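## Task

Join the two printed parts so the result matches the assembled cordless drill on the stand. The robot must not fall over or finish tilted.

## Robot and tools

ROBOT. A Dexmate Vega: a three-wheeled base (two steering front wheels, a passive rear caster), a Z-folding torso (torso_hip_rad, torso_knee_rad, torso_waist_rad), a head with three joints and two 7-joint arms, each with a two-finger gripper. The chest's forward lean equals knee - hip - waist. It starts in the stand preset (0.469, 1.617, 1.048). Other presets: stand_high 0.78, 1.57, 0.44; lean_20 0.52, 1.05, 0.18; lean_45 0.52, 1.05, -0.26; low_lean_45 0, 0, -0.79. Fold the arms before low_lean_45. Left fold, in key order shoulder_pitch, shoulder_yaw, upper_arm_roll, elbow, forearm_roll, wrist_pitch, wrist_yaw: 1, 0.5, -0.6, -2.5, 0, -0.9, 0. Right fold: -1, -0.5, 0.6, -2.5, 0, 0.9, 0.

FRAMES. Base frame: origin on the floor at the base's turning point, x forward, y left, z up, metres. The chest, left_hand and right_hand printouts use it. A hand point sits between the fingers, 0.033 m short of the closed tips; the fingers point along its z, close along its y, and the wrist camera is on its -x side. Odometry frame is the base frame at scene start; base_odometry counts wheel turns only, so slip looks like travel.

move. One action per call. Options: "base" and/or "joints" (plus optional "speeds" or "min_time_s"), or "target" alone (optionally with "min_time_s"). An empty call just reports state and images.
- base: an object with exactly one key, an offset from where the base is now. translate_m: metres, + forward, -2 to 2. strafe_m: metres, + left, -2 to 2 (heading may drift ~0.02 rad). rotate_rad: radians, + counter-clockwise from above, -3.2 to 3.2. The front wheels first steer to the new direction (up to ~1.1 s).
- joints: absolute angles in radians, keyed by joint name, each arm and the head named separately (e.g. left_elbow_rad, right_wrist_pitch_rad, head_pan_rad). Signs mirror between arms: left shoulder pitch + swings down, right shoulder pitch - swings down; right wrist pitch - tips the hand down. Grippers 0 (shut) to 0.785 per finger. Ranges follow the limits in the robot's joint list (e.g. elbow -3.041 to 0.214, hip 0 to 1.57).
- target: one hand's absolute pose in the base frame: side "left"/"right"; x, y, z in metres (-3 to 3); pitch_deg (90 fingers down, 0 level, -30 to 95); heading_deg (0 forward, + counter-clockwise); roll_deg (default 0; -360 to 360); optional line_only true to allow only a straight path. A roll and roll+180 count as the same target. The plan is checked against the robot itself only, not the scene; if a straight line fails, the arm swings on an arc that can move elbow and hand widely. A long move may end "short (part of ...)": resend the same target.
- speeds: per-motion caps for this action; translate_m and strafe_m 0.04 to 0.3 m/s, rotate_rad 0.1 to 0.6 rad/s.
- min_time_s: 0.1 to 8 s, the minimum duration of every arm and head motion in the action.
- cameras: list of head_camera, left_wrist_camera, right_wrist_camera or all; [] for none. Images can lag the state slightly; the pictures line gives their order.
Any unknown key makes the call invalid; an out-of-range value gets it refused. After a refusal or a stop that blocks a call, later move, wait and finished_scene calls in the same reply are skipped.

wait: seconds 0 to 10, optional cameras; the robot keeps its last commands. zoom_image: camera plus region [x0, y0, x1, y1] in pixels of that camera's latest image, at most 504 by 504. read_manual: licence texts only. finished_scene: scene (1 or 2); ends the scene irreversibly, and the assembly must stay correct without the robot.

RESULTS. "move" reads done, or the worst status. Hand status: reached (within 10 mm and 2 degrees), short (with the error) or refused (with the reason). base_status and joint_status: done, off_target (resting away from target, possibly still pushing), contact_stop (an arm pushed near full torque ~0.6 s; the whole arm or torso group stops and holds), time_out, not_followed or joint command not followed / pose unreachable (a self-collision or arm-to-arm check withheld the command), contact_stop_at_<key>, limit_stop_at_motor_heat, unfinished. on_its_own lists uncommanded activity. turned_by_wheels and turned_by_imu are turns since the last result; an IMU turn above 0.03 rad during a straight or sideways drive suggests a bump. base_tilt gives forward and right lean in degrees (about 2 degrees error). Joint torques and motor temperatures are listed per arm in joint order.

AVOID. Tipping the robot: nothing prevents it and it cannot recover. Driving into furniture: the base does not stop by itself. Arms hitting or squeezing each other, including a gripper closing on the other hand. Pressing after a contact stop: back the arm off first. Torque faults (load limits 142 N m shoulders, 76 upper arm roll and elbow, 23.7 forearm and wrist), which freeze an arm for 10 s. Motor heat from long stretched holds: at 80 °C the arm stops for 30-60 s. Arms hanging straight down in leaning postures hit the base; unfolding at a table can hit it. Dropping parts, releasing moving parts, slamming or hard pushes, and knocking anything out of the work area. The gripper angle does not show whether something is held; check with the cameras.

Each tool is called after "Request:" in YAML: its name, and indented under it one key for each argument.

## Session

Request:
move:

Request:
zoom_image:
  camera: "head_camera"
  region: [320, 280, 560, 440]

Scene clock: 0.00 s.
Joint torques (N m): no reading
Motor temperatures (°C): left_arm=[30 29 28 30 31 36 40] | right_arm=[29 28 29 33 35 36 35]
base_odometry: x=+0.000 y=+0.000 heading=+0.000
turned_by_wheels: +0.000
turned_by_imu: +0.000
base_tilt: forward=-0.4 right=+0.1
base_status: not commanded
joint_positions: torso_hip_rad=+0.469 torso_knee_rad=+1.617 torso_waist_rad=+1.048 left_shoulder_pitch_rad=+2.183 left_shoulder_yaw_rad=-0.014 left_upper_arm_roll_rad=-0.011 left_elbow_rad=-1.092 left_forearm_roll_rad=-0.005 left_wrist_pitch_rad=-0.510 left_wrist_yaw_rad=+0.015 left_gripper_rad=+0.005 right_shoulder_pitch_rad=-2.183 right_shoulder_yaw_rad=-0.011 right_upper_arm_roll_rad=-0.003 right_elbow_rad=-1.090 right_forearm_roll_rad=+0.011 right_wrist_pitch_rad=+0.494 right_wrist_yaw_rad=+0.009 right_gripper_rad=+0.005 head_pan_rad=+0.000 head_tilt_rad=+0.000 head_camera_tilt_rad=+0.000
joint_status: not commanded
chest: x=-0.0111 y=+0.0000 z=+1.4155 quat_wxyz=(+0.999, +0.000, +0.050, +0.000) (m; base frame)
left_hand: x=+0.1873 y=+0.2364 z=+0.6291 quat_wxyz=(+0.430, -0.014, +0.903, +0.009) pitch_deg=+39.0 heading_deg=+2.1 roll_deg=+0.3 back=up (m; base frame)
right_hand: x=+0.1824 y=-0.2313 z=+0.6234 quat_wxyz=(+0.422, -0.002, +0.907, +0.003) pitch_deg=+40.1 heading_deg=+0.5 roll_deg=+0.3 back=up (m; base frame)
pictures: head_camera, left_wrist_camera, right_wrist_camera

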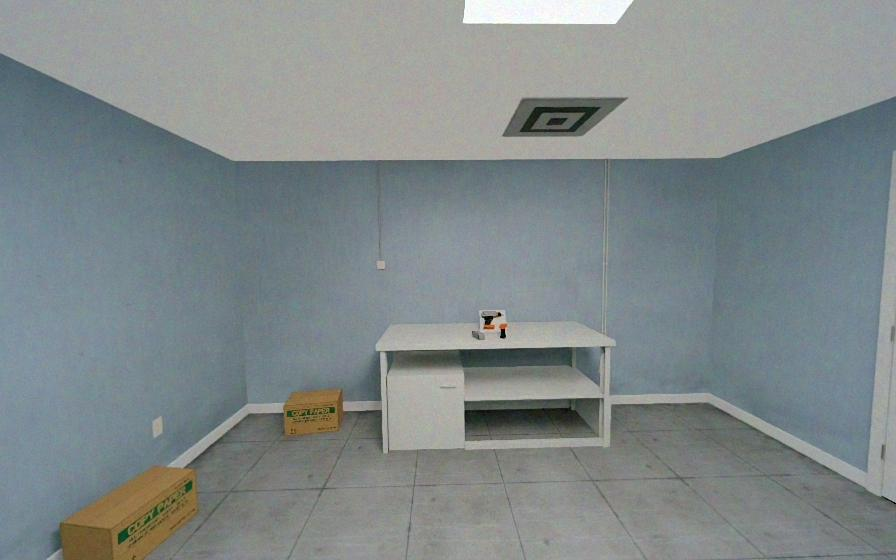

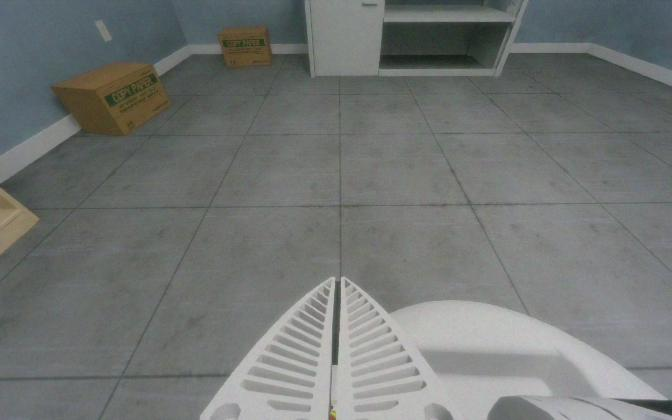

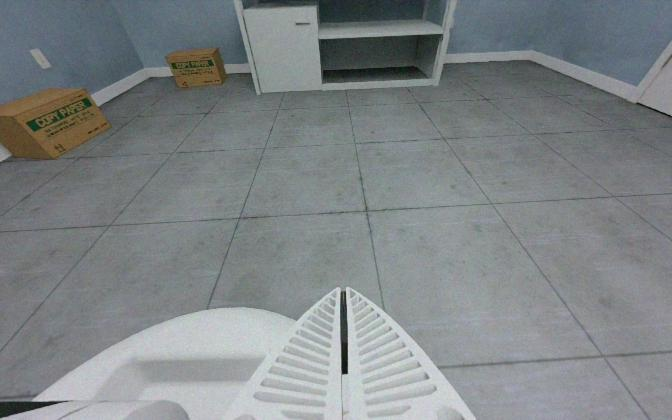

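Scaled by 2.100 from the camera's 896x560 image, which has a finer 960x600 frame.

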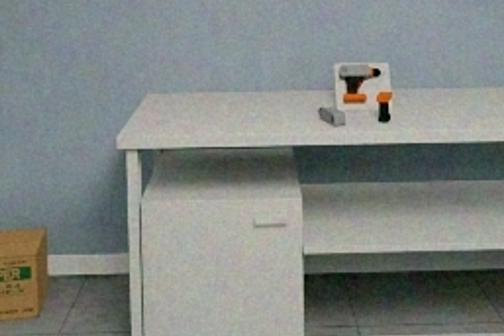

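Request:
move:
  base: {"rotate_rad": 0.057}

Request:
move:
  base: {"strafe_m": -0.5}

Request:
move:
  base: {"translate_m": 1.4}
  joints: {"head_camera_tilt_rad": 0.5}
  cameras: ["head_camera"]

Request:
zoom_image:
  camera: "head_camera"
  region: [360, 150, 540, 290]

Scene clock: 2.20 s.
Joint torques (N m): left_arm=[2.42 -1.71 -0.05 -1.27 0.51 -1.21 0.51] | right_arm=[-4.27 -0.37 1.11 -3.36 0 1.29 -0.5]
move: done
base_odometry: x=+0.000 y=+0.000 heading=+0.057
turned_by_wheels: +0.057
turned_by_imu: +0.053
base_tilt: forward=-0.2 right=+0.3
base_status: done
joint_positions: torso_hip_rad=+0.469 torso_knee_rad=+1.617 torso_waist_rad=+1.048 left_shoulder_pitch_rad=+2.183 left_shoulder_yaw_rad=-0.014 left_upper_arm_roll_rad=-0.011 left_elbow_rad=-1.092 left_forearm_roll_rad=-0.005 left_wrist_pitch_rad=-0.510 left_wrist_yaw_rad=+0.015 left_gripper_rad=+0.005 right_shoulder_pitch_rad=-2.183 right_shoulder_yaw_rad=-0.011 right_upper_arm_roll_rad=-0.003 right_elbow_rad=-1.090 right_forearm_roll_rad=+0.011 right_wrist_pitch_rad=+0.494 right_wrist_yaw_rad=+0.009 right_gripper_rad=+0.005 head_pan_rad=+0.000 head_tilt_rad=+0.000 head_camera_tilt_rad=+0.000
joint_status: not commanded
chest: x=-0.0111 y=+0.0000 z=+1.4155 quat_wxyz=(+0.999, +0.000, +0.050, +0.000) (m; base frame)
left_hand: x=+0.1873 y=+0.2364 z=+0.6291 quat_wxyz=(+0.430, -0.014, +0.903, +0.009) pitch_deg=+39.0 heading_deg=+2.1 roll_deg=+0.3 back=up (m; base frame)
right_hand: x=+0.1824 y=-0.2313 z=+0.6234 quat_wxyz=(+0.422, -0.002, +0.907, +0.003) pitch_deg=+40.1 heading_deg=+0.5 roll_deg=+0.3 back=up (m; base frame)
pictures: none

Scene clock: 6.13 s.
Joint torques (N m): left_arm=[5.23 -0.12 0.46 -2.24 0.28 -1.83 0.13] | right_arm=[-5.3 1.21 1.55 -3.7 0.18 1.81 0.14]
move: done
base_odometry: x=+0.027 y=-0.498 heading=+0.052
turned_by_wheels: -0.005
turned_by_imu: -0.008
base_tilt: forward=-0.4 right=+0.3
base_status: done
joint_positions: torso_hip_rad=+0.469 torso_knee_rad=+1.617 torso_waist_rad=+1.048 left_shoulder_pitch_rad=+2.183 left_shoulder_yaw_rad=-0.014 left_upper_arm_roll_rad=-0.011 left_elbow_rad=-1.092 left_forearm_roll_rad=-0.005 left_wrist_pitch_rad=-0.510 left_wrist_yaw_rad=+0.015 left_gripper_rad=+0.005 right_shoulder_pitch_rad=-2.183 right_shoulder_yaw_rad=-0.011 right_upper_arm_roll_rad=-0.003 right_elbow_rad=-1.090 right_forearm_roll_rad=+0.011 right_wrist_pitch_rad=+0.494 right_wrist_yaw_rad=+0.009 right_gripper_rad=+0.005 head_pan_rad=+0.000 head_tilt_rad=+0.000 head_camera_tilt_rad=+0.000
joint_status: not commanded
chest: x=-0.0111 y=+0.0000 z=+1.4155 quat_wxyz=(+0.999, +0.000, +0.050, +0.000) (m; base frame)
left_hand: x=+0.1873 y=+0.2364 z=+0.6291 quat_wxyz=(+0.430, -0.014, +0.903, +0.009) pitch_deg=+39.0 heading_deg=+2.1 roll_deg=+0.3 back=up (m; base frame)
right_hand: x=+0.1824 y=-0.2313 z=+0.6234 quat_wxyz=(+0.422, -0.002, +0.907, +0.003) pitch_deg=+40.1 heading_deg=+0.5 roll_deg=+0.3 back=up (m; base frame)
pictures: none

Scene clock: 12.93 s.
Joint torques (N m): left_arm=[4.81 -0.16 0.48 -0.71 0.49 -1.12 0.17] | right_arm=[-6.17 -0.63 -0.34 -2.52 -0.16 1.21 0.13]
move: done
base_odometry: x=+1.425 y=-0.426 heading=+0.053
turned_by_wheels: +0.001
turned_by_imu: -0.001
base_tilt: forward=-0.3 right=+0.3
base_status: done
joint_positions: torso_hip_rad=+0.469 torso_knee_rad=+1.617 torso_waist_rad=+1.048 left_shoulder_pitch_rad=+2.183 left_shoulder_yaw_rad=-0.014 left_upper_arm_roll_rad=-0.011 left_elbow_rad=-1.092 left_forearm_roll_rad=-0.005 left_wrist_pitch_rad=-0.510 left_wrist_yaw_rad=+0.015 left_gripper_rad=+0.005 right_shoulder_pitch_rad=-2.183 right_shoulder_yaw_rad=-0.011 right_upper_arm_roll_rad=-0.003 right_elbow_rad=-1.090 right_forearm_roll_rad=+0.011 right_wrist_pitch_rad=+0.494 right_wrist_yaw_rad=+0.009 right_gripper_rad=+0.005 head_pan_rad=+0.000 head_tilt_rad=+0.000 head_camera_tilt_rad=+0.500
joint_status: all done
chest: x=-0.0111 y=+0.0000 z=+1.4155 quat_wxyz=(+0.999, +0.000, +0.050, +0.000) (m; base frame)
left_hand: x=+0.1873 y=+0.2364 z=+0.6291 quat_wxyz=(+0.430, -0.014, +0.903, +0.009) pitch_deg=+39.0 heading_deg=+2.1 roll_deg=+0.3 back=up (m; base frame)
right_hand: x=+0.1824 y=-0.2313 z=+0.6234 quat_wxyz=(+0.422, -0.002, +0.907, +0.003) pitch_deg=+40.1 heading_deg=+0.5 roll_deg=+0.3 back=up (m; base frame)
pictures: head_camera

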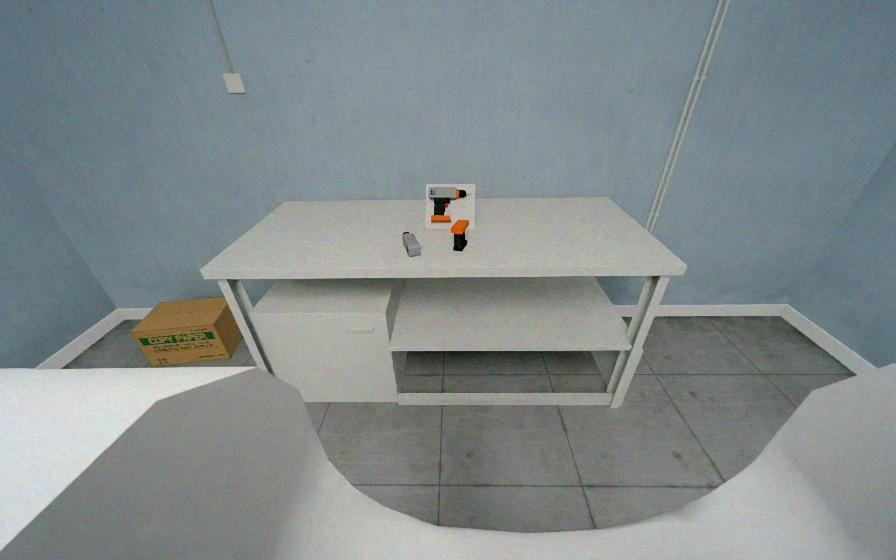

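Scaled by 2.800 from the camera's 896x560 image, which has a finer 960x600 frame.

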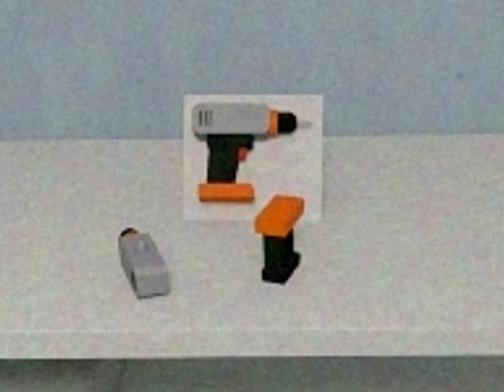

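Request:
move:
  target: {"side":"left","x":0.4,"y":0.3,"z":1.1,"pitch_deg":40,"heading_deg":0}

Request:
move:
  target: {"side":"right","x":0.4,"y":-0.3,"z":1.1,"pitch_deg":40,"heading_deg":0}

Request:
move:
  target: {"side":"left","x":0.5,"y":0.25,"z":1.15,"pitch_deg":75,"heading_deg":0}

Request:
move:
  target: {"side":"right","x":0.5,"y":-0.22,"z":1.1,"pitch_deg":75,"heading_deg":0}

Request:
move:
  base: {"translate_m": 0.62}
  speeds: {"translate_m": 0.15}
  joints: {"head_camera_tilt_rad": 0.7}
  cameras: ["all"]

Request:
zoom_image:
  camera: "head_camera"
  region: [350, 160, 550, 360]

Scene clock: 20.70 s.
Joint torques (N m): left_arm=[-10.29 9.35 -5.77 -2.5 0 -0.29 -0.37] | right_arm=[-5.31 1.52 0.13 -2.83 0.3 2.26 -0.23]
move: done
base_odometry: x=+1.425 y=-0.426 heading=+0.053
turned_by_wheels: +0.000
turned_by_imu: -0.002
base_tilt: forward=-0.3 right=+0.2
base_status: not commanded
joint_positions: torso_hip_rad=+0.469 torso_knee_rad=+1.617 torso_waist_rad=+1.048 left_shoulder_pitch_rad=+1.873 left_shoulder_yaw_rad=+0.469 left_upper_arm_roll_rad=-0.604 left_elbow_rad=-2.690 left_forearm_roll_rad=+1.211 left_wrist_pitch_rad=-1.364 left_wrist_yaw_rad=-1.202 left_gripper_rad=+0.005 right_shoulder_pitch_rad=-2.183 right_shoulder_yaw_rad=-0.011 right_upper_arm_roll_rad=-0.003 right_elbow_rad=-1.090 right_forearm_roll_rad=+0.011 right_wrist_pitch_rad=+0.494 right_wrist_yaw_rad=+0.009 right_gripper_rad=+0.005 head_pan_rad=+0.000 head_tilt_rad=+0.000 head_camera_tilt_rad=+0.500
joint_status: not commanded
chest: x=-0.0111 y=+0.0000 z=+1.4155 quat_wxyz=(+0.999, +0.000, +0.050, +0.000) (m; base frame)
left_hand: x=+0.3995 y=+0.2979 z=+1.0979 quat_wxyz=(+0.005, +0.907, +0.001, +0.420) pitch_deg=+40.3 heading_deg=-0.6 roll_deg=-0.8 back=down (m; base frame)
left_hand_status: reached (checked arc [a long move; over the whole arc the hand travels 0.74 m to end 0.52 m from its start, up to 0.19 m off the straight line; left_elbow_rad turns most, 1.60 rad; on the way or at its end the hand turns up to 180 deg from its attitude at the start], planned for 5.3 s): 3 mm and 0.7 deg off.
right_hand: x=+0.1824 y=-0.2313 z=+0.6234 quat_wxyz=(+0.422, -0.002, +0.907, +0.003) pitch_deg=+40.1 heading_deg=+0.5 roll_deg=+0.3 back=up (m; base frame)
pictures: none

Scene clock: 27.40 s.
Joint torques (N m): left_arm=[-10.96 7.49 -3.82 -2.2 -0.01 1.14 -0.17] | right_arm=[-4.63 -2.77 12.11 -4.38 -0.64 -1.19 0.05]
move: done
base_odometry: x=+1.425 y=-0.426 heading=+0.053
turned_by_wheels: +0.000
turned_by_imu: -0.002
base_tilt: forward=-0.1 right=+0.3
base_status: not commanded
joint_positions: torso_hip_rad=+0.469 torso_knee_rad=+1.617 torso_waist_rad=+1.048 left_shoulder_pitch_rad=+1.873 left_shoulder_yaw_rad=+0.471 left_upper_arm_roll_rad=-0.606 left_elbow_rad=-2.694 left_forearm_roll_rad=+1.214 left_wrist_pitch_rad=-1.366 left_wrist_yaw_rad=-1.206 left_gripper_rad=+0.005 right_shoulder_pitch_rad=-2.893 right_shoulder_yaw_rad=-1.212 right_upper_arm_roll_rad=+1.084 right_elbow_rad=-2.664 right_forearm_roll_rad=-1.394 right_wrist_pitch_rad=+0.384 right_wrist_yaw_rad=+0.844 right_gripper_rad=+0.005 head_pan_rad=+0.000 head_tilt_rad=+0.000 head_camera_tilt_rad=+0.500
joint_status: not commanded
chest: x=-0.0111 y=+0.0000 z=+1.4155 quat_wxyz=(+0.999, +0.000, +0.050, +0.000) (m; base frame)
left_hand: x=+0.3999 y=+0.2999 z=+1.0998 quat_wxyz=(+0.000, +0.906, +0.000, +0.422) pitch_deg=+40.0 heading_deg=+0.0 roll_deg=+0.0 back=down (m; base frame)
right_hand: x=+0.3994 y=-0.3022 z=+1.0978 quat_wxyz=(+0.001, -0.907, +0.004, -0.420) pitch_deg=+40.3 heading_deg=-0.1 roll_deg=+0.3 back=down (m; base frame)
right_hand_status: reached (checked arc [a long move; over the whole arc the hand travels 0.64 m to end 0.53 m from its start, up to 0.16 m off the straight line; right_elbow_rad turns most, 1.58 rad; on the way or at its end the hand turns up to 180 deg from its attitude at the start], planned for 5.3 s): 3 mm and 0.5 deg off.
pictures: none

Scene clock: 36.33 s.
Joint torques (N m): left_arm=[-23.36 1.45 -7.76 3.2 -0.99 0.25 -0.18] | right_arm=[-3.88 -2.69 10.55 -3.45 -0.33 -1.1 -0.13]
move: done
base_odometry: x=+1.425 y=-0.426 heading=+0.053
turned_by_wheels: +0.000
turned_by_imu: -0.002
base_tilt: forward=-0.3 right=+0.2
base_status: not commanded
joint_positions: torso_hip_rad=+0.469 torso_knee_rad=+1.617 torso_waist_rad=+1.048 left_shoulder_pitch_rad=-0.307 left_shoulder_yaw_rad=+1.176 left_upper_arm_roll_rad=+1.687 left_elbow_rad=-1.910 left_forearm_roll_rad=+0.240 left_wrist_pitch_rad=-0.823 left_wrist_yaw_rad=-1.348 left_gripper_rad=+0.005 right_shoulder_pitch_rad=-2.895 right_shoulder_yaw_rad=-1.215 right_upper_arm_roll_rad=+1.088 right_elbow_rad=-2.669 right_forearm_roll_rad=-1.398 right_wrist_pitch_rad=+0.383 right_wrist_yaw_rad=+0.846 right_gripper_rad=+0.005 head_pan_rad=+0.000 head_tilt_rad=+0.000 head_camera_tilt_rad=+0.500
joint_status: not commanded
chest: x=-0.0111 y=+0.0000 z=+1.4155 quat_wxyz=(+0.999, +0.000, +0.050, +0.000) (m; base frame)
left_hand: x=+0.4998 y=+0.2485 z=+1.1494 quat_wxyz=(+0.000, +0.991, -0.002, +0.131) pitch_deg=+75.0 heading_deg=-0.3 roll_deg=+0.0 back=down (m; base frame)
left_hand_status: reached (checked arc [the straight line was blocked; over the whole arc the hand travels 0.56 m to end 0.12 m from its start, up to 0.24 m off the straight line; left_upper_arm_roll_rad turns most, 2.30 rad; on the way or at its end the hand turns up to 40 deg from its attitude at the start], planned for 7.5 s): 2 mm and 0.3 deg off.
right_hand: x=+0.3999 y=-0.3000 z=+1.0998 quat_wxyz=(+0.000, -0.906, +0.000, -0.422) pitch_deg=+40.0 heading_deg=+0.0 roll_deg=+0.0 back=down (m; base frame)
pictures: none

Scene clock: 47.40 s.
Joint torques (N m): left_arm=[-25.61 -0.7 -6.45 1.89 -0.98 -0.27 -0.22] | right_arm=[24.43 0.61 7.74 -0.67 0.39 -0.5 -0.05]
move: done
base_odometry: x=+1.425 y=-0.426 heading=+0.053
turned_by_wheels: +0.000
turned_by_imu: -0.003
base_tilt: forward=-0.4 right=+0.2
base_status: not commanded
joint_positions: torso_hip_rad=+0.469 torso_knee_rad=+1.617 torso_waist_rad=+1.048 left_shoulder_pitch_rad=-0.311 left_shoulder_yaw_rad=+1.178 left_upper_arm_roll_rad=+1.691 left_elbow_rad=-1.908 left_forearm_roll_rad=+0.238 left_wrist_pitch_rad=-0.822 left_wrist_yaw_rad=-1.348 left_gripper_rad=+0.005 right_shoulder_pitch_rad=+0.082 right_shoulder_yaw_rad=-1.129 right_upper_arm_roll_rad=-1.546 right_elbow_rad=-1.955 right_forearm_roll_rad=-0.346 right_wrist_pitch_rad=+0.718 right_wrist_yaw_rad=+1.347 right_gripper_rad=+0.005 head_pan_rad=+0.000 head_tilt_rad=+0.000 head_camera_tilt_rad=+0.500
joint_status: not commanded
chest: x=-0.0111 y=+0.0000 z=+1.4155 quat_wxyz=(+0.999, +0.000, +0.050, +0.000) (m; base frame)
left_hand: x=+0.4999 y=+0.2498 z=+1.1498 quat_wxyz=(+0.000, +0.991, +0.000, +0.130) pitch_deg=+75.0 heading_deg=-0.1 roll_deg=-0.1 back=down (m; base frame)
right_hand: x=+0.4998 y=-0.2192 z=+1.0994 quat_wxyz=(+0.001, -0.991, +0.000, -0.131) pitch_deg=+75.0 heading_deg=+0.5 roll_deg=+0.4 back=down (m; base frame)
right_hand_status: reached (checked arc [the straight line was blocked; over the whole arc the hand travels 0.32 m to end 0.13 m from its start, up to 0.10 m off the straight line; right_shoulder_pitch_rad turns most, 2.98 rad; on the way or at its end the hand turns up to 35 deg from its attitude at the start], planned for 9.7 s): 1 mm and 0.1 deg off.
pictures: none

Scene clock: 52.63 s.
Joint torques (N m): left_arm=[-22.14 0.32 -8.13 1.66 -0.56 0.77 0] | right_arm=[24.49 1.16 7.51 1.05 0.7 -0.13 0.1]
move: done
base_odometry: x=+2.044 y=-0.394 heading=+0.053
turned_by_wheels: +0.001
turned_by_imu: -0.001
base_tilt: forward=-0.4 right=+0.0
base_status: done
joint_positions: torso_hip_rad=+0.469 torso_knee_rad=+1.617 torso_waist_rad=+1.048 left_shoulder_pitch_rad=-0.311 left_shoulder_yaw_rad=+1.178 left_upper_arm_roll_rad=+1.691 left_elbow_rad=-1.908 left_forearm_roll_rad=+0.238 left_wrist_pitch_rad=-0.821 left_wrist_yaw_rad=-1.348 left_gripper_rad=+0.005 right_shoulder_pitch_rad=+0.087 right_shoulder_yaw_rad=-1.129 right_upper_arm_roll_rad=-1.550 right_elbow_rad=-1.954 right_forearm_roll_rad=-0.344 right_wrist_pitch_rad=+0.718 right_wrist_yaw_rad=+1.348 right_gripper_rad=+0.005 head_pan_rad=+0.000 head_tilt_rad=+0.000 head_camera_tilt_rad=+0.700
joint_status: all done
chest: x=-0.0110 y=+0.0000 z=+1.4155 quat_wxyz=(+0.999, +0.000, +0.050, +0.000) (m; base frame)
left_hand: x=+0.5000 y=+0.2498 z=+1.1497 quat_wxyz=(+0.000, +0.991, +0.000, +0.130) pitch_deg=+75.0 heading_deg=-0.1 roll_deg=-0.1 back=down (m; base frame)
right_hand: x=+0.5000 y=-0.2199 z=+1.0998 quat_wxyz=(+0.000, -0.991, +0.000, -0.130) pitch_deg=+75.0 heading_deg=+0.1 roll_deg=+0.1 back=down (m; base frame)
pictures: head_camera, left_wrist_camera, right_wrist_camera

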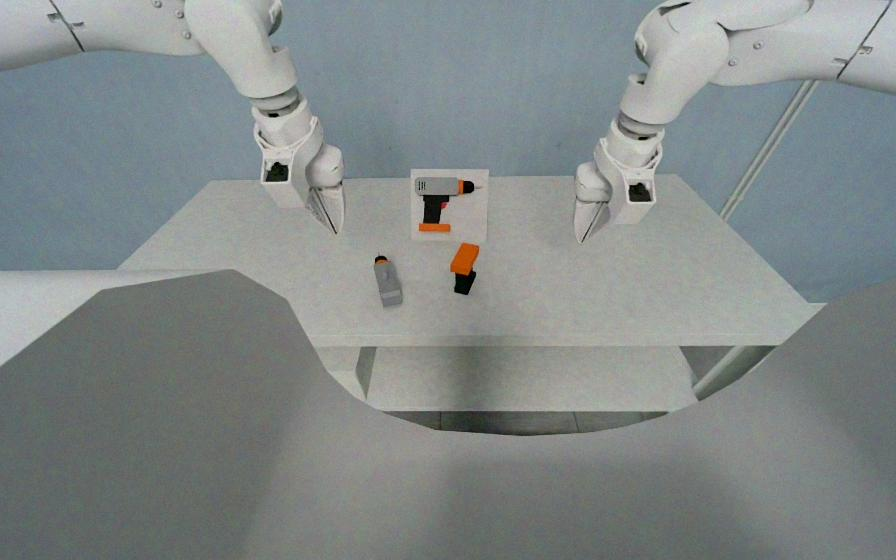

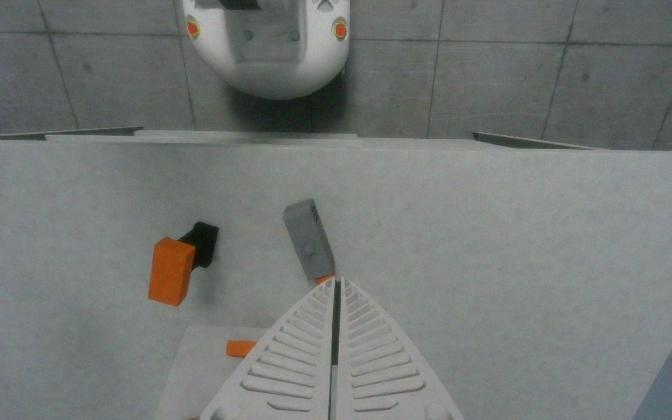

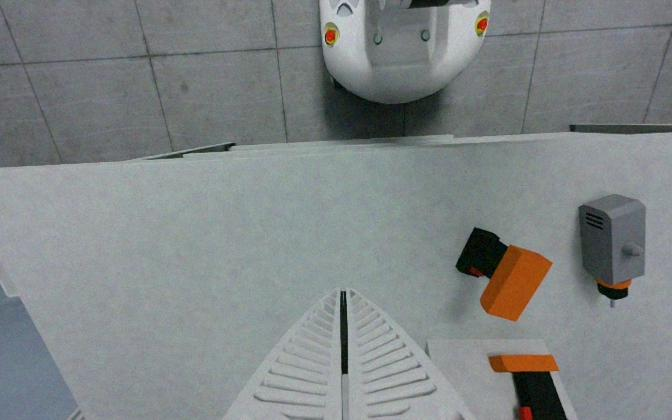

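Scaled by 2.520 from the camera's 896x560 image, which has a finer 960x600 frame.

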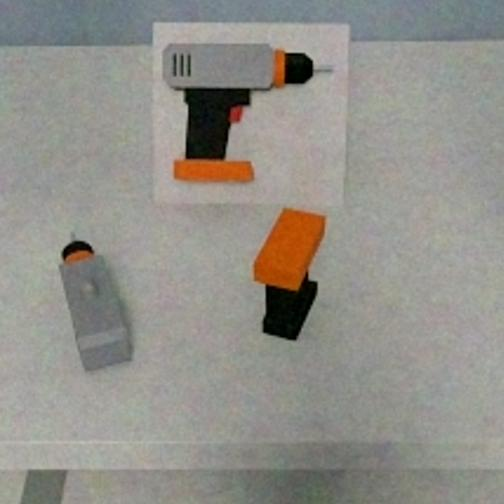

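Request:
move:
  joints: {"right_gripper_rad":0.5}

Request:
move:
  target: {"side":"right","x":0.6,"y":-0.03,"z":1.12,"pitch_deg":90,"heading_deg":-25}
  cameras: ["all"]

Request:
zoom_image:
  camera: "right_wrist_camera"
  region: [200, 100, 550, 400]

Request:
zoom_image:
  camera: "head_camera"
  region: [350, 190, 510, 320]

Scene clock: 55.67 s.
Joint torques (N m): left_arm=[-23.17 -1.44 -8.13 2.65 -0.59 0.61 -0.07] | right_arm=[22.9 -1.15 6.32 -0.23 0.43 0.01 0.42]
move: done
base_odometry: x=+2.044 y=-0.394 heading=+0.053
turned_by_wheels: +0.000
turned_by_imu: -0.001
base_tilt: forward=-0.3 right=+0.1
base_status: not commanded
joint_positions: torso_hip_rad=+0.469 torso_knee_rad=+1.617 torso_waist_rad=+1.048 left_shoulder_pitch_rad=-0.311 left_shoulder_yaw_rad=+1.178 left_upper_arm_roll_rad=+1.691 left_elbow_rad=-1.908 left_forearm_roll_rad=+0.238 left_wrist_pitch_rad=-0.821 left_wrist_yaw_rad=-1.348 left_gripper_rad=+0.005 right_shoulder_pitch_rad=+0.087 right_shoulder_yaw_rad=-1.129 right_upper_arm_roll_rad=-1.550 right_elbow_rad=-1.954 right_forearm_roll_rad=-0.344 right_wrist_pitch_rad=+0.718 right_wrist_yaw_rad=+1.348 right_gripper_rad=+0.500 head_pan_rad=+0.000 head_tilt_rad=+0.000 head_camera_tilt_rad=+0.700
joint_status: all done
chest: x=-0.0110 y=+0.0000 z=+1.4155 quat_wxyz=(+0.999, +0.000, +0.050, +0.000) (m; base frame)
left_hand: x=+0.5000 y=+0.2498 z=+1.1497 quat_wxyz=(+0.000, +0.991, +0.000, +0.130) pitch_deg=+75.0 heading_deg=-0.1 roll_deg=-0.1 back=down (m; base frame)
right_hand: x=+0.5000 y=-0.2199 z=+1.0998 quat_wxyz=(+0.000, -0.991, +0.000, -0.130) pitch_deg=+75.0 heading_deg=+0.1 roll_deg=+0.1 back=down (m; base frame)
pictures: none

Scene clock: 55.97 s.
Joint torques (N m): left_arm=[-21.82 1.07 -7.68 3.39 -0.88 0.17 -0.07] | right_arm=[22.88 -1.58 7.3 -0.49 0.35 -0.18 -0.34]
move: refused
base_odometry: x=+2.044 y=-0.394 heading=+0.053
turned_by_wheels: +0.000
turned_by_imu: +0.000
base_tilt: forward=-0.4 right=+0.1
base_status: not commanded
joint_positions: torso_hip_rad=+0.469 torso_knee_rad=+1.617 torso_waist_rad=+1.048 left_shoulder_pitch_rad=-0.311 left_shoulder_yaw_rad=+1.178 left_upper_arm_roll_rad=+1.691 left_elbow_rad=-1.908 left_forearm_roll_rad=+0.238 left_wrist_pitch_rad=-0.821 left_wrist_yaw_rad=-1.348 left_gripper_rad=+0.005 right_shoulder_pitch_rad=+0.087 right_shoulder_yaw_rad=-1.129 right_upper_arm_roll_rad=-1.550 right_elbow_rad=-1.954 right_forearm_roll_rad=-0.344 right_wrist_pitch_rad=+0.718 right_wrist_yaw_rad=+1.348 right_gripper_rad=+0.500 head_pan_rad=+0.000 head_tilt_rad=+0.000 head_camera_tilt_rad=+0.700
joint_status: not commanded
chest: x=-0.0110 y=+0.0000 z=+1.4155 quat_wxyz=(+0.999, +0.000, +0.050, +0.000) (m; base frame)
left_hand: x=+0.5000 y=+0.2498 z=+1.1497 quat_wxyz=(+0.000, +0.991, +0.000, +0.130) pitch_deg=+75.0 heading_deg=-0.1 roll_deg=-0.1 back=down (m; base frame)
right_hand: x=+0.5000 y=-0.2199 z=+1.0998 quat_wxyz=(+0.000, -0.991, +0.000, -0.130) pitch_deg=+75.0 heading_deg=+0.1 roll_deg=+0.1 back=down (m; base frame)
right_hand_status: refused: no posture of the arm gets there (right_wrist_yaw_rad at its limit): the closest leaves the hand 5.6 cm and 11 deg from the pose. Nothing moved. At pitch 75 a posture exists at this place; the way there is not checked.
pictures: head_camera, left_wrist_camera, right_wrist_camera

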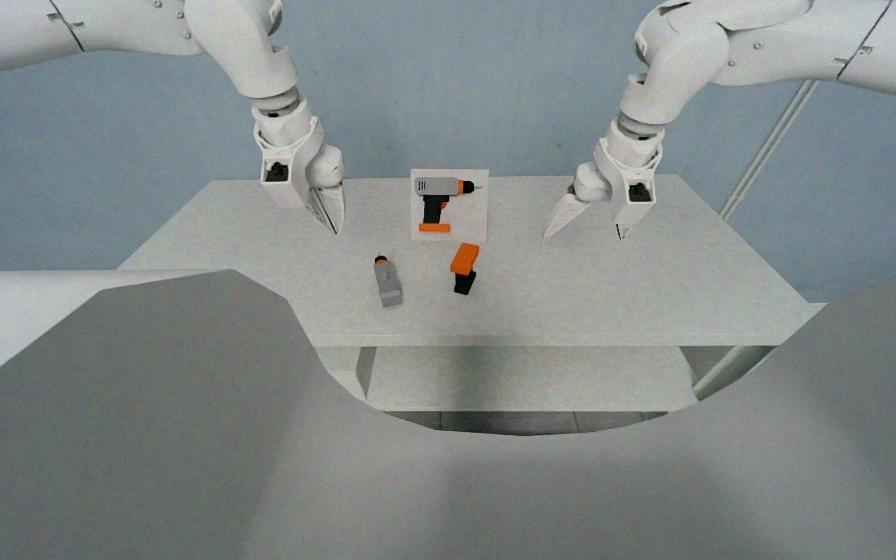

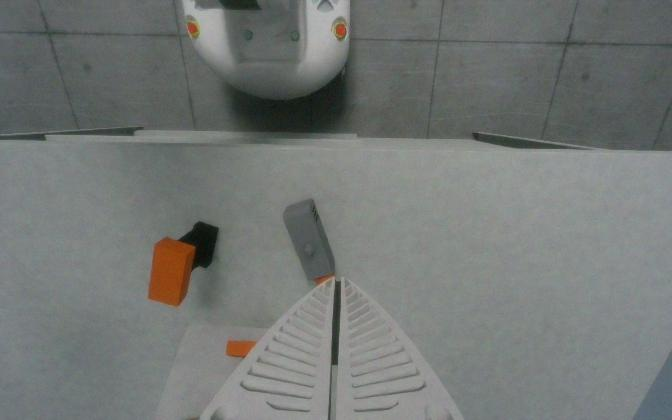

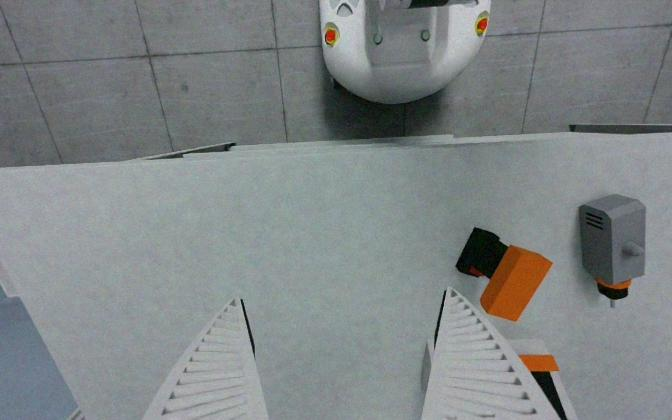

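Scaled by 1.440 from the camera's 672x420 image, which has a finer 960x600 frame.

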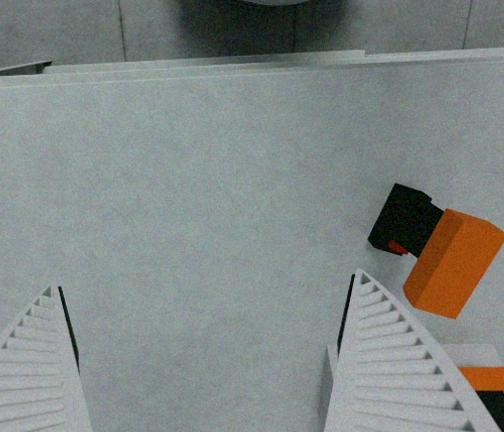

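Scaled by 3.150 from the camera's 896x560 image, which has a finer 960x600 frame.

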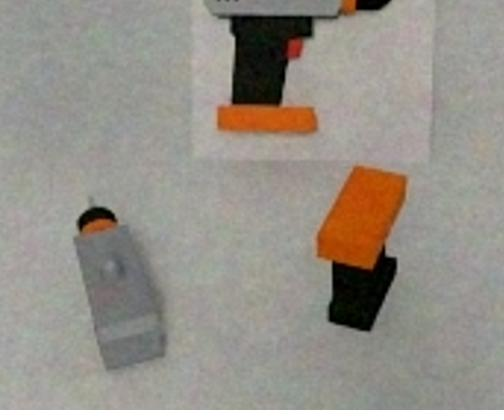

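Request:
move:
  target: {"side":"right","x":0.47,"y":-0.27,"z":1.12,"pitch_deg":70,"heading_deg":25}
  cameras: ["right_wrist_camera"]

Request:
move:
  joints: {"left_gripper_rad":0.5,"right_gripper_rad":0.005}

Request:
move:
  target: {"side":"left","x":0.57,"y":-0.01,"z":1.1,"pitch_deg":90,"heading_deg":-25}
  cameras: ["all"]

Request:
zoom_image:
  camera: "left_wrist_camera"
  region: [150, 100, 600, 400]

Scene clock: 61.37 s.
Joint torques (N m): left_arm=[-24.05 -0.01 -6.67 1.48 -0.71 0.23 -0.46] | right_arm=[10.09 -2.25 13.89 -1.94 0.23 -0.17 -0.03]
move: done
base_odometry: x=+2.044 y=-0.394 heading=+0.053
turned_by_wheels: +0.000
turned_by_imu: -0.001
base_tilt: forward=-0.2 right=+0.1
base_status: not commanded
joint_positions: torso_hip_rad=+0.469 torso_knee_rad=+1.617 torso_waist_rad=+1.048 left_shoulder_pitch_rad=-0.311 left_shoulder_yaw_rad=+1.178 left_upper_arm_roll_rad=+1.691 left_elbow_rad=-1.908 left_forearm_roll_rad=+0.238 left_wrist_pitch_rad=-0.821 left_wrist_yaw_rad=-1.348 left_gripper_rad=+0.005 right_shoulder_pitch_rad=+0.029 right_shoulder_yaw_rad=-1.382 right_upper_arm_roll_rad=-1.353 right_elbow_rad=-2.020 right_forearm_roll_rad=-0.781 right_wrist_pitch_rad=+1.281 right_wrist_yaw_rad=+0.788 right_gripper_rad=+0.500 head_pan_rad=+0.000 head_tilt_rad=+0.000 head_camera_tilt_rad=+0.700
joint_status: not commanded
chest: x=-0.0110 y=+0.0000 z=+1.4155 quat_wxyz=(+0.999, +0.000, +0.050, +0.000) (m; base frame)
left_hand: x=+0.5000 y=+0.2498 z=+1.1497 quat_wxyz=(+0.000, +0.991, +0.000, +0.130) pitch_deg=+75.0 heading_deg=-0.1 roll_deg=-0.1 back=down (m; base frame)
right_hand: x=+0.4704 y=-0.2695 z=+1.1199 quat_wxyz=(+0.038, -0.962, -0.212, -0.170) pitch_deg=+70.0 heading_deg=+24.9 roll_deg=+0.1 back=down (m; base frame)
right_hand_status: reached (straight line, planned for 2.4 s): 1 mm and 0.1 deg off.
pictures: right_wrist_camera

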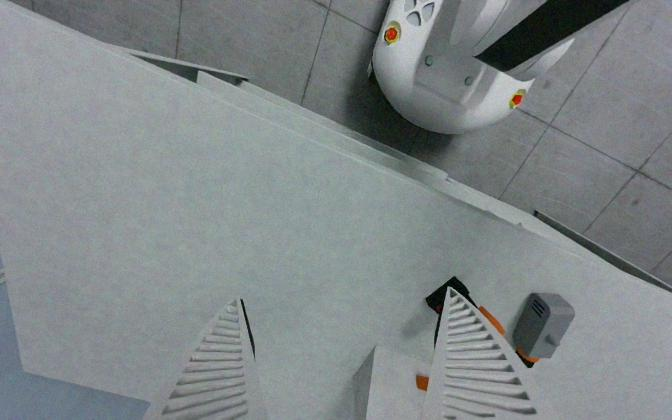

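Scene clock: 62.47 s.
Joint torques (N m): left_arm=[-24.35 0.94 -7.53 2.79 -0.94 0.04 -0.36] | right_arm=[10.67 -1.1 11.95 0.28 0.09 -0.78 -0.47]
move: done
base_odometry: x=+2.044 y=-0.394 heading=+0.053
turned_by_wheels: +0.000
turned_by_imu: +0.000
base_tilt: forward=-0.3 right=+0.0
base_status: not commanded
joint_positions: torso_hip_rad=+0.469 torso_knee_rad=+1.617 torso_waist_rad=+1.048 left_shoulder_pitch_rad=-0.311 left_shoulder_yaw_rad=+1.178 left_upper_arm_roll_rad=+1.691 left_elbow_rad=-1.908 left_forearm_roll_rad=+0.238 left_wrist_pitch_rad=-0.821 left_wrist_yaw_rad=-1.348 left_gripper_rad=+0.500 right_shoulder_pitch_rad=+0.029 right_shoulder_yaw_rad=-1.383 right_upper_arm_roll_rad=-1.352 right_elbow_rad=-2.020 right_forearm_roll_rad=-0.784 right_wrist_pitch_rad=+1.284 right_wrist_yaw_rad=+0.783 right_gripper_rad=+0.005 head_pan_rad=+0.000 head_tilt_rad=+0.000 head_camera_tilt_rad=+0.700
joint_status: all done
chest: x=-0.0110 y=+0.0000 z=+1.4155 quat_wxyz=(+0.999, +0.000, +0.050, +0.000) (m; base frame)
left_hand: x=+0.5000 y=+0.2498 z=+1.1497 quat_wxyz=(+0.000, +0.991, +0.000, +0.130) pitch_deg=+75.0 heading_deg=-0.1 roll_deg=-0.1 back=down (m; base frame)
right_hand: x=+0.4700 y=-0.2700 z=+1.1199 quat_wxyz=(+0.038, -0.962, -0.213, -0.169) pitch_deg=+70.0 heading_deg=+25.0 roll_deg=+0.0 back=down (m; base frame)
pictures: none

Scene clock: 62.77 s.
Joint torques (N m): left_arm=[-23.87 -1.39 -8.52 3.02 -0.5 0.25 -0.14] | right_arm=[8.78 -1.9 13.9 -1.61 0.55 -0.66 0.14]
move: refused
base_odometry: x=+2.044 y=-0.394 heading=+0.053
turned_by_wheels: +0.000
turned_by_imu: +0.000
base_tilt: forward=-0.2 right=+0.1
base_status: not commanded
joint_positions: torso_hip_rad=+0.469 torso_knee_rad=+1.617 torso_waist_rad=+1.048 left_shoulder_pitch_rad=-0.311 left_shoulder_yaw_rad=+1.178 left_upper_arm_roll_rad=+1.691 left_elbow_rad=-1.908 left_forearm_roll_rad=+0.238 left_wrist_pitch_rad=-0.821 left_wrist_yaw_rad=-1.348 left_gripper_rad=+0.500 right_shoulder_pitch_rad=+0.029 right_shoulder_yaw_rad=-1.383 right_upper_arm_roll_rad=-1.352 right_elbow_rad=-2.020 right_forearm_roll_rad=-0.784 right_wrist_pitch_rad=+1.284 right_wrist_yaw_rad=+0.783 right_gripper_rad=+0.005 head_pan_rad=+0.000 head_tilt_rad=+0.000 head_camera_tilt_rad=+0.700
joint_status: not commanded
chest: x=-0.0110 y=+0.0000 z=+1.4155 quat_wxyz=(+0.999, +0.000, +0.050, +0.000) (m; base frame)
left_hand: x=+0.5000 y=+0.2498 z=+1.1497 quat_wxyz=(+0.000, +0.991, +0.000, +0.130) pitch_deg=+75.0 heading_deg=-0.1 roll_deg=-0.1 back=down (m; base frame)
left_hand_status: refused: no posture of the arm gets there (out of reach): the closest leaves the hand 2.4 cm and 24 deg from the pose. Nothing moved. At pitch 75 a posture exists at this place; the way there is not checked.
right_hand: x=+0.4700 y=-0.2700 z=+1.1199 quat_wxyz=(+0.038, -0.962, -0.213, -0.169) pitch_deg=+70.0 heading_deg=+25.0 roll_deg=+0.0 back=down (m; base frame)
pictures: head_camera, left_wrist_camera, right_wrist_camera

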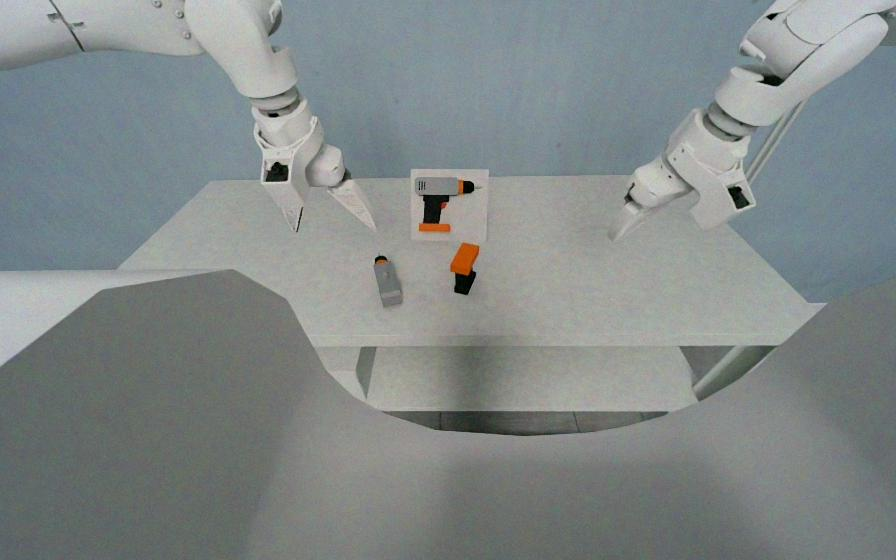

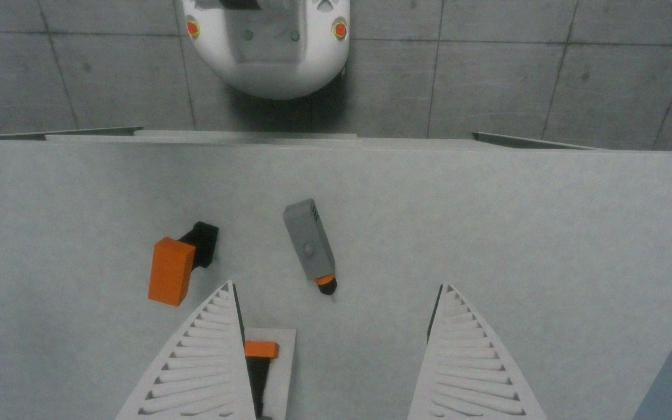

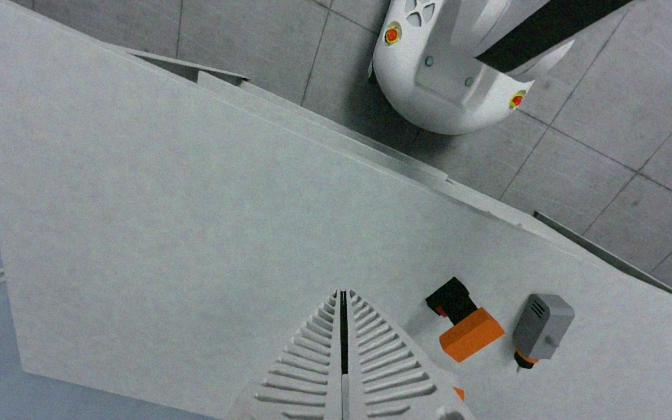

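Scaled by 1.120 from the camera's 672x420 image, which has a finer 960x600 frame.

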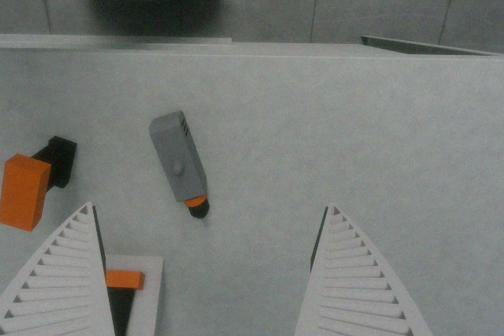

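Request:
move:
  target: {"side":"left","x":0.59,"y":-0.01,"z":1.07,"pitch_deg":80,"heading_deg":-17}
  cameras: ["all"]

Request:
zoom_image:
  camera: "left_wrist_camera"
  region: [150, 100, 600, 400]

Scene clock: 69.97 s.
Joint torques (N m): left_arm=[-18.44 -0.77 -7.47 1.75 -0.39 0.33 0.44] | right_arm=[9.38 -1.63 13.73 -1.54 0.39 -0.3 -0.07]
move: done
base_odometry: x=+2.044 y=-0.394 heading=+0.053
turned_by_wheels: +0.000
turned_by_imu: -0.002
base_tilt: forward=-0.4 right=+0.3
base_status: not commanded
joint_positions: torso_hip_rad=+0.469 torso_knee_rad=+1.617 torso_waist_rad=+1.048 left_shoulder_pitch_rad=-0.136 left_shoulder_yaw_rad=+0.094 left_upper_arm_roll_rad=+1.682 left_elbow_rad=-0.760 left_forearm_roll_rad=+0.452 left_wrist_pitch_rad=-1.144 left_wrist_yaw_rad=-1.039 left_gripper_rad=+0.500 right_shoulder_pitch_rad=+0.028 right_shoulder_yaw_rad=-1.383 right_upper_arm_roll_rad=-1.351 right_elbow_rad=-2.020 right_forearm_roll_rad=-0.784 right_wrist_pitch_rad=+1.284 right_wrist_yaw_rad=+0.783 right_gripper_rad=+0.005 head_pan_rad=+0.000 head_tilt_rad=+0.000 head_camera_tilt_rad=+0.700
joint_status: not commanded
chest: x=-0.0110 y=+0.0000 z=+1.4155 quat_wxyz=(+0.999, +0.000, +0.050, +0.000) (m; base frame)
left_hand: x=+0.5900 y=-0.0093 z=+1.0701 quat_wxyz=(+0.013, +0.985, -0.147, +0.086) pitch_deg=+80.0 heading_deg=-16.8 roll_deg=+0.1 (m; base frame)
left_hand_status: reached (straight line, planned for 4.4 s): 1 mm and 0.0 deg off.
right_hand: x=+0.4700 y=-0.2700 z=+1.1199 quat_wxyz=(+0.038, -0.961, -0.213, -0.169) pitch_deg=+70.0 heading_deg=+25.0 roll_deg=+0.0 back=down (m; base frame)
pictures: head_camera, left_wrist_camera, right_wrist_camera

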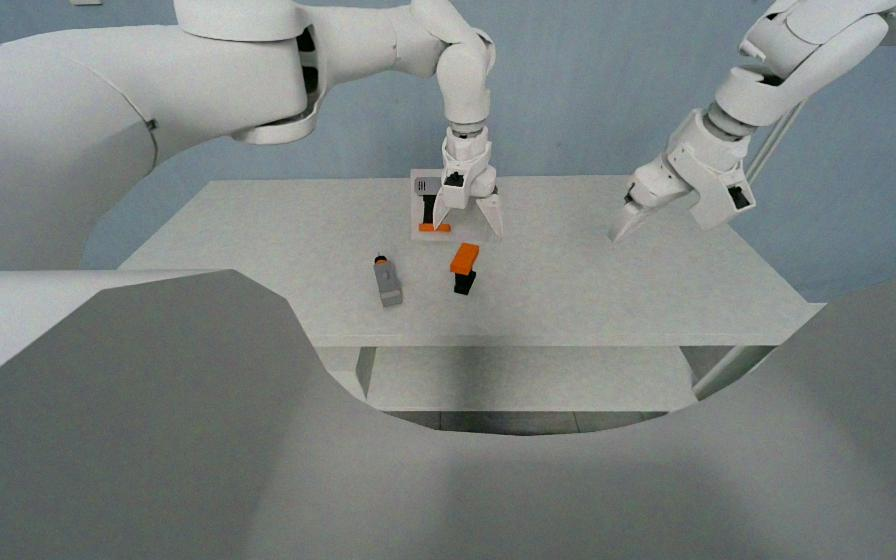

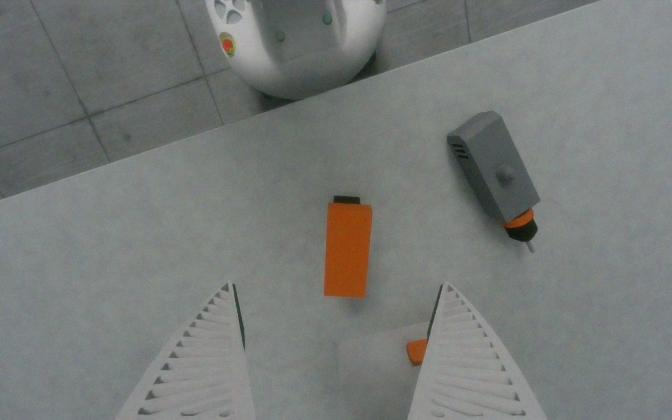

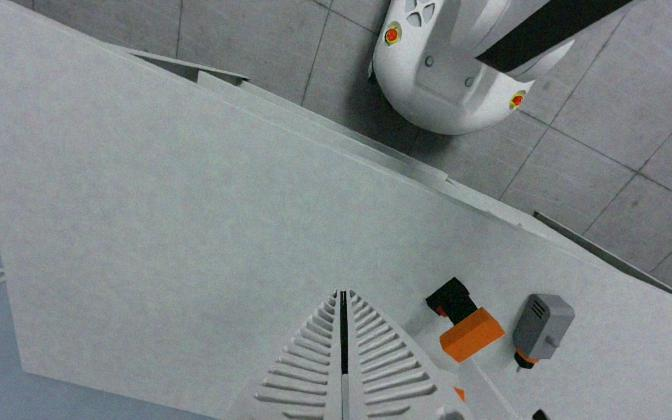

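Scaled by 1.120 from the camera's 672x420 image, which has a finer 960x600 frame.

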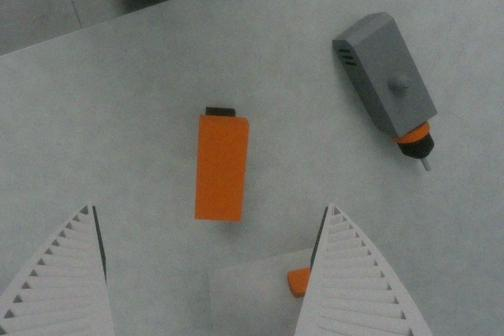

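Request:
move:
  target: {"side":"left","x":0.603,"y":-0.008,"z":1.02,"pitch_deg":80,"heading_deg":-20.5,"line_only":true}
  cameras: ["all"]

Request:
zoom_image:
  camera: "left_wrist_camera"
  region: [150, 100, 600, 400]

Request:
zoom_image:
  camera: "head_camera"
  region: [400, 190, 520, 310]

Scene clock: 74.17 s.
Joint torques (N m): left_arm=[-18.68 -3.81 -3.62 3.11 -0.66 -0.11 0.66] | right_arm=[9.72 -1.17 13.49 0.09 0.37 -1.14 -0.25]
move: done
base_odometry: x=+2.044 y=-0.394 heading=+0.053
turned_by_wheels: +0.000
turned_by_imu: -0.001
base_tilt: forward=-0.4 right=+0.4
base_status: not commanded
joint_positions: torso_hip_rad=+0.469 torso_knee_rad=+1.617 torso_waist_rad=+1.048 left_shoulder_pitch_rad=-0.088 left_shoulder_yaw_rad=-0.118 left_upper_arm_roll_rad=+1.763 left_elbow_rad=-0.386 left_forearm_roll_rad=+0.900 left_wrist_pitch_rad=-1.278 left_wrist_yaw_rad=-0.505 left_gripper_rad=+0.500 right_shoulder_pitch_rad=+0.028 right_shoulder_yaw_rad=-1.383 right_upper_arm_roll_rad=-1.351 right_elbow_rad=-2.020 right_forearm_roll_rad=-0.784 right_wrist_pitch_rad=+1.284 right_wrist_yaw_rad=+0.783 right_gripper_rad=+0.005 head_pan_rad=+0.000 head_tilt_rad=+0.000 head_camera_tilt_rad=+0.700
joint_status: not commanded
chest: x=-0.0110 y=+0.0000 z=+1.4155 quat_wxyz=(+0.999, +0.000, +0.050, +0.000) (m; base frame)
left_hand: x=+0.6030 y=-0.0081 z=+1.0203 quat_wxyz=(+0.016, +0.980, -0.177, +0.086) pitch_deg=+80.0 heading_deg=-20.5 roll_deg=+0.0 (m; base frame)
left_hand_status: reached (straight line, planned for 2.0 s): 0 mm and 0.0 deg off.
right_hand: x=+0.4700 y=-0.2700 z=+1.1199 quat_wxyz=(+0.038, -0.961, -0.213, -0.169) pitch_deg=+70.0 heading_deg=+25.0 roll_deg=+0.0 back=down (m; base frame)
pictures: head_camera, left_wrist_camera, right_wrist_camera

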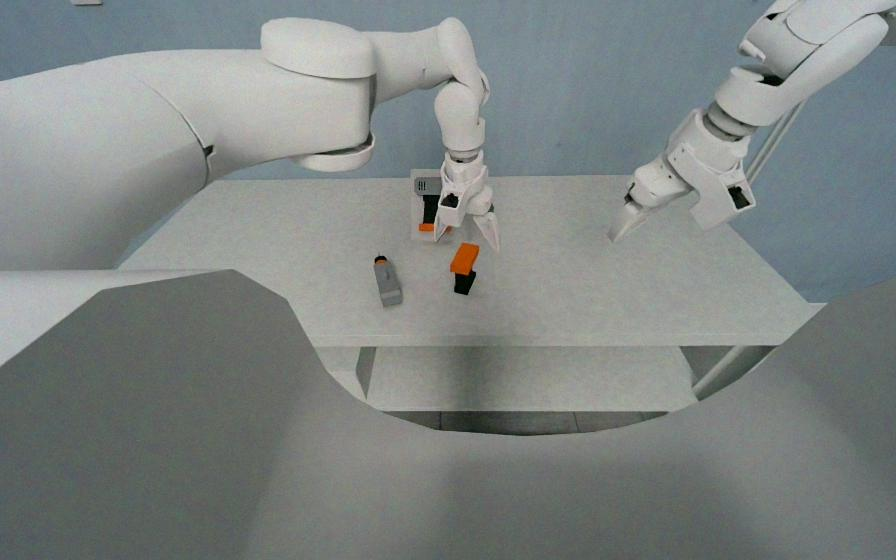

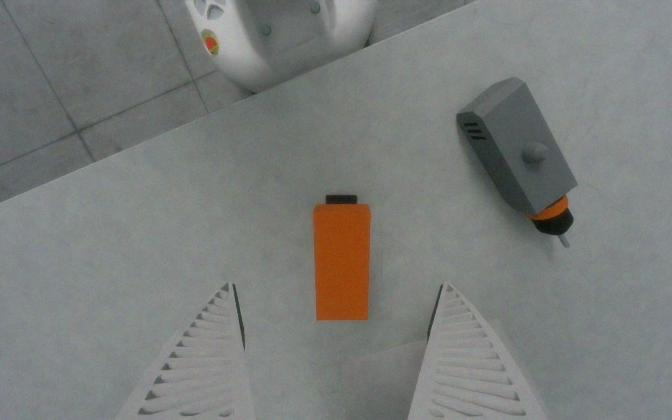

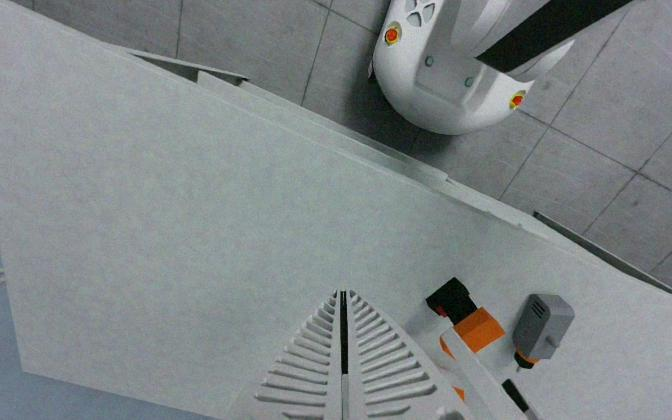

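Scaled by 1.120 from the camera's 672x420 image, which has a finer 960x600 frame.

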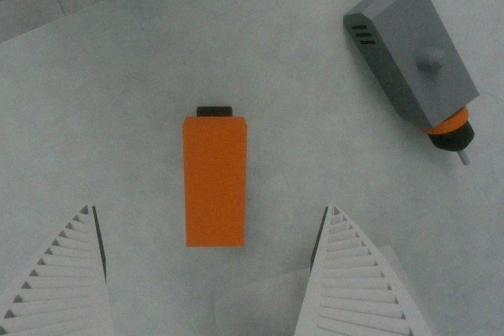

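Scaled by 4.200 from the camera's 896x560 image, which has a finer 960x600 frame.

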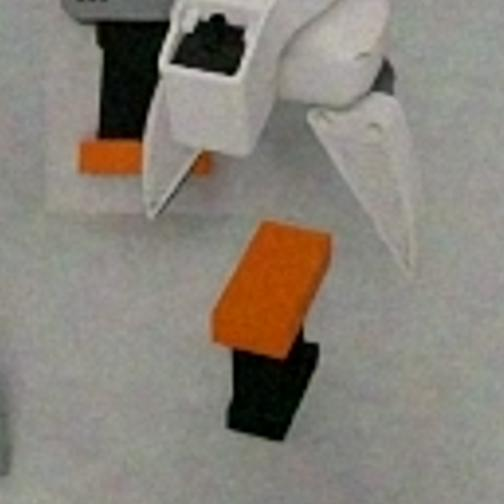

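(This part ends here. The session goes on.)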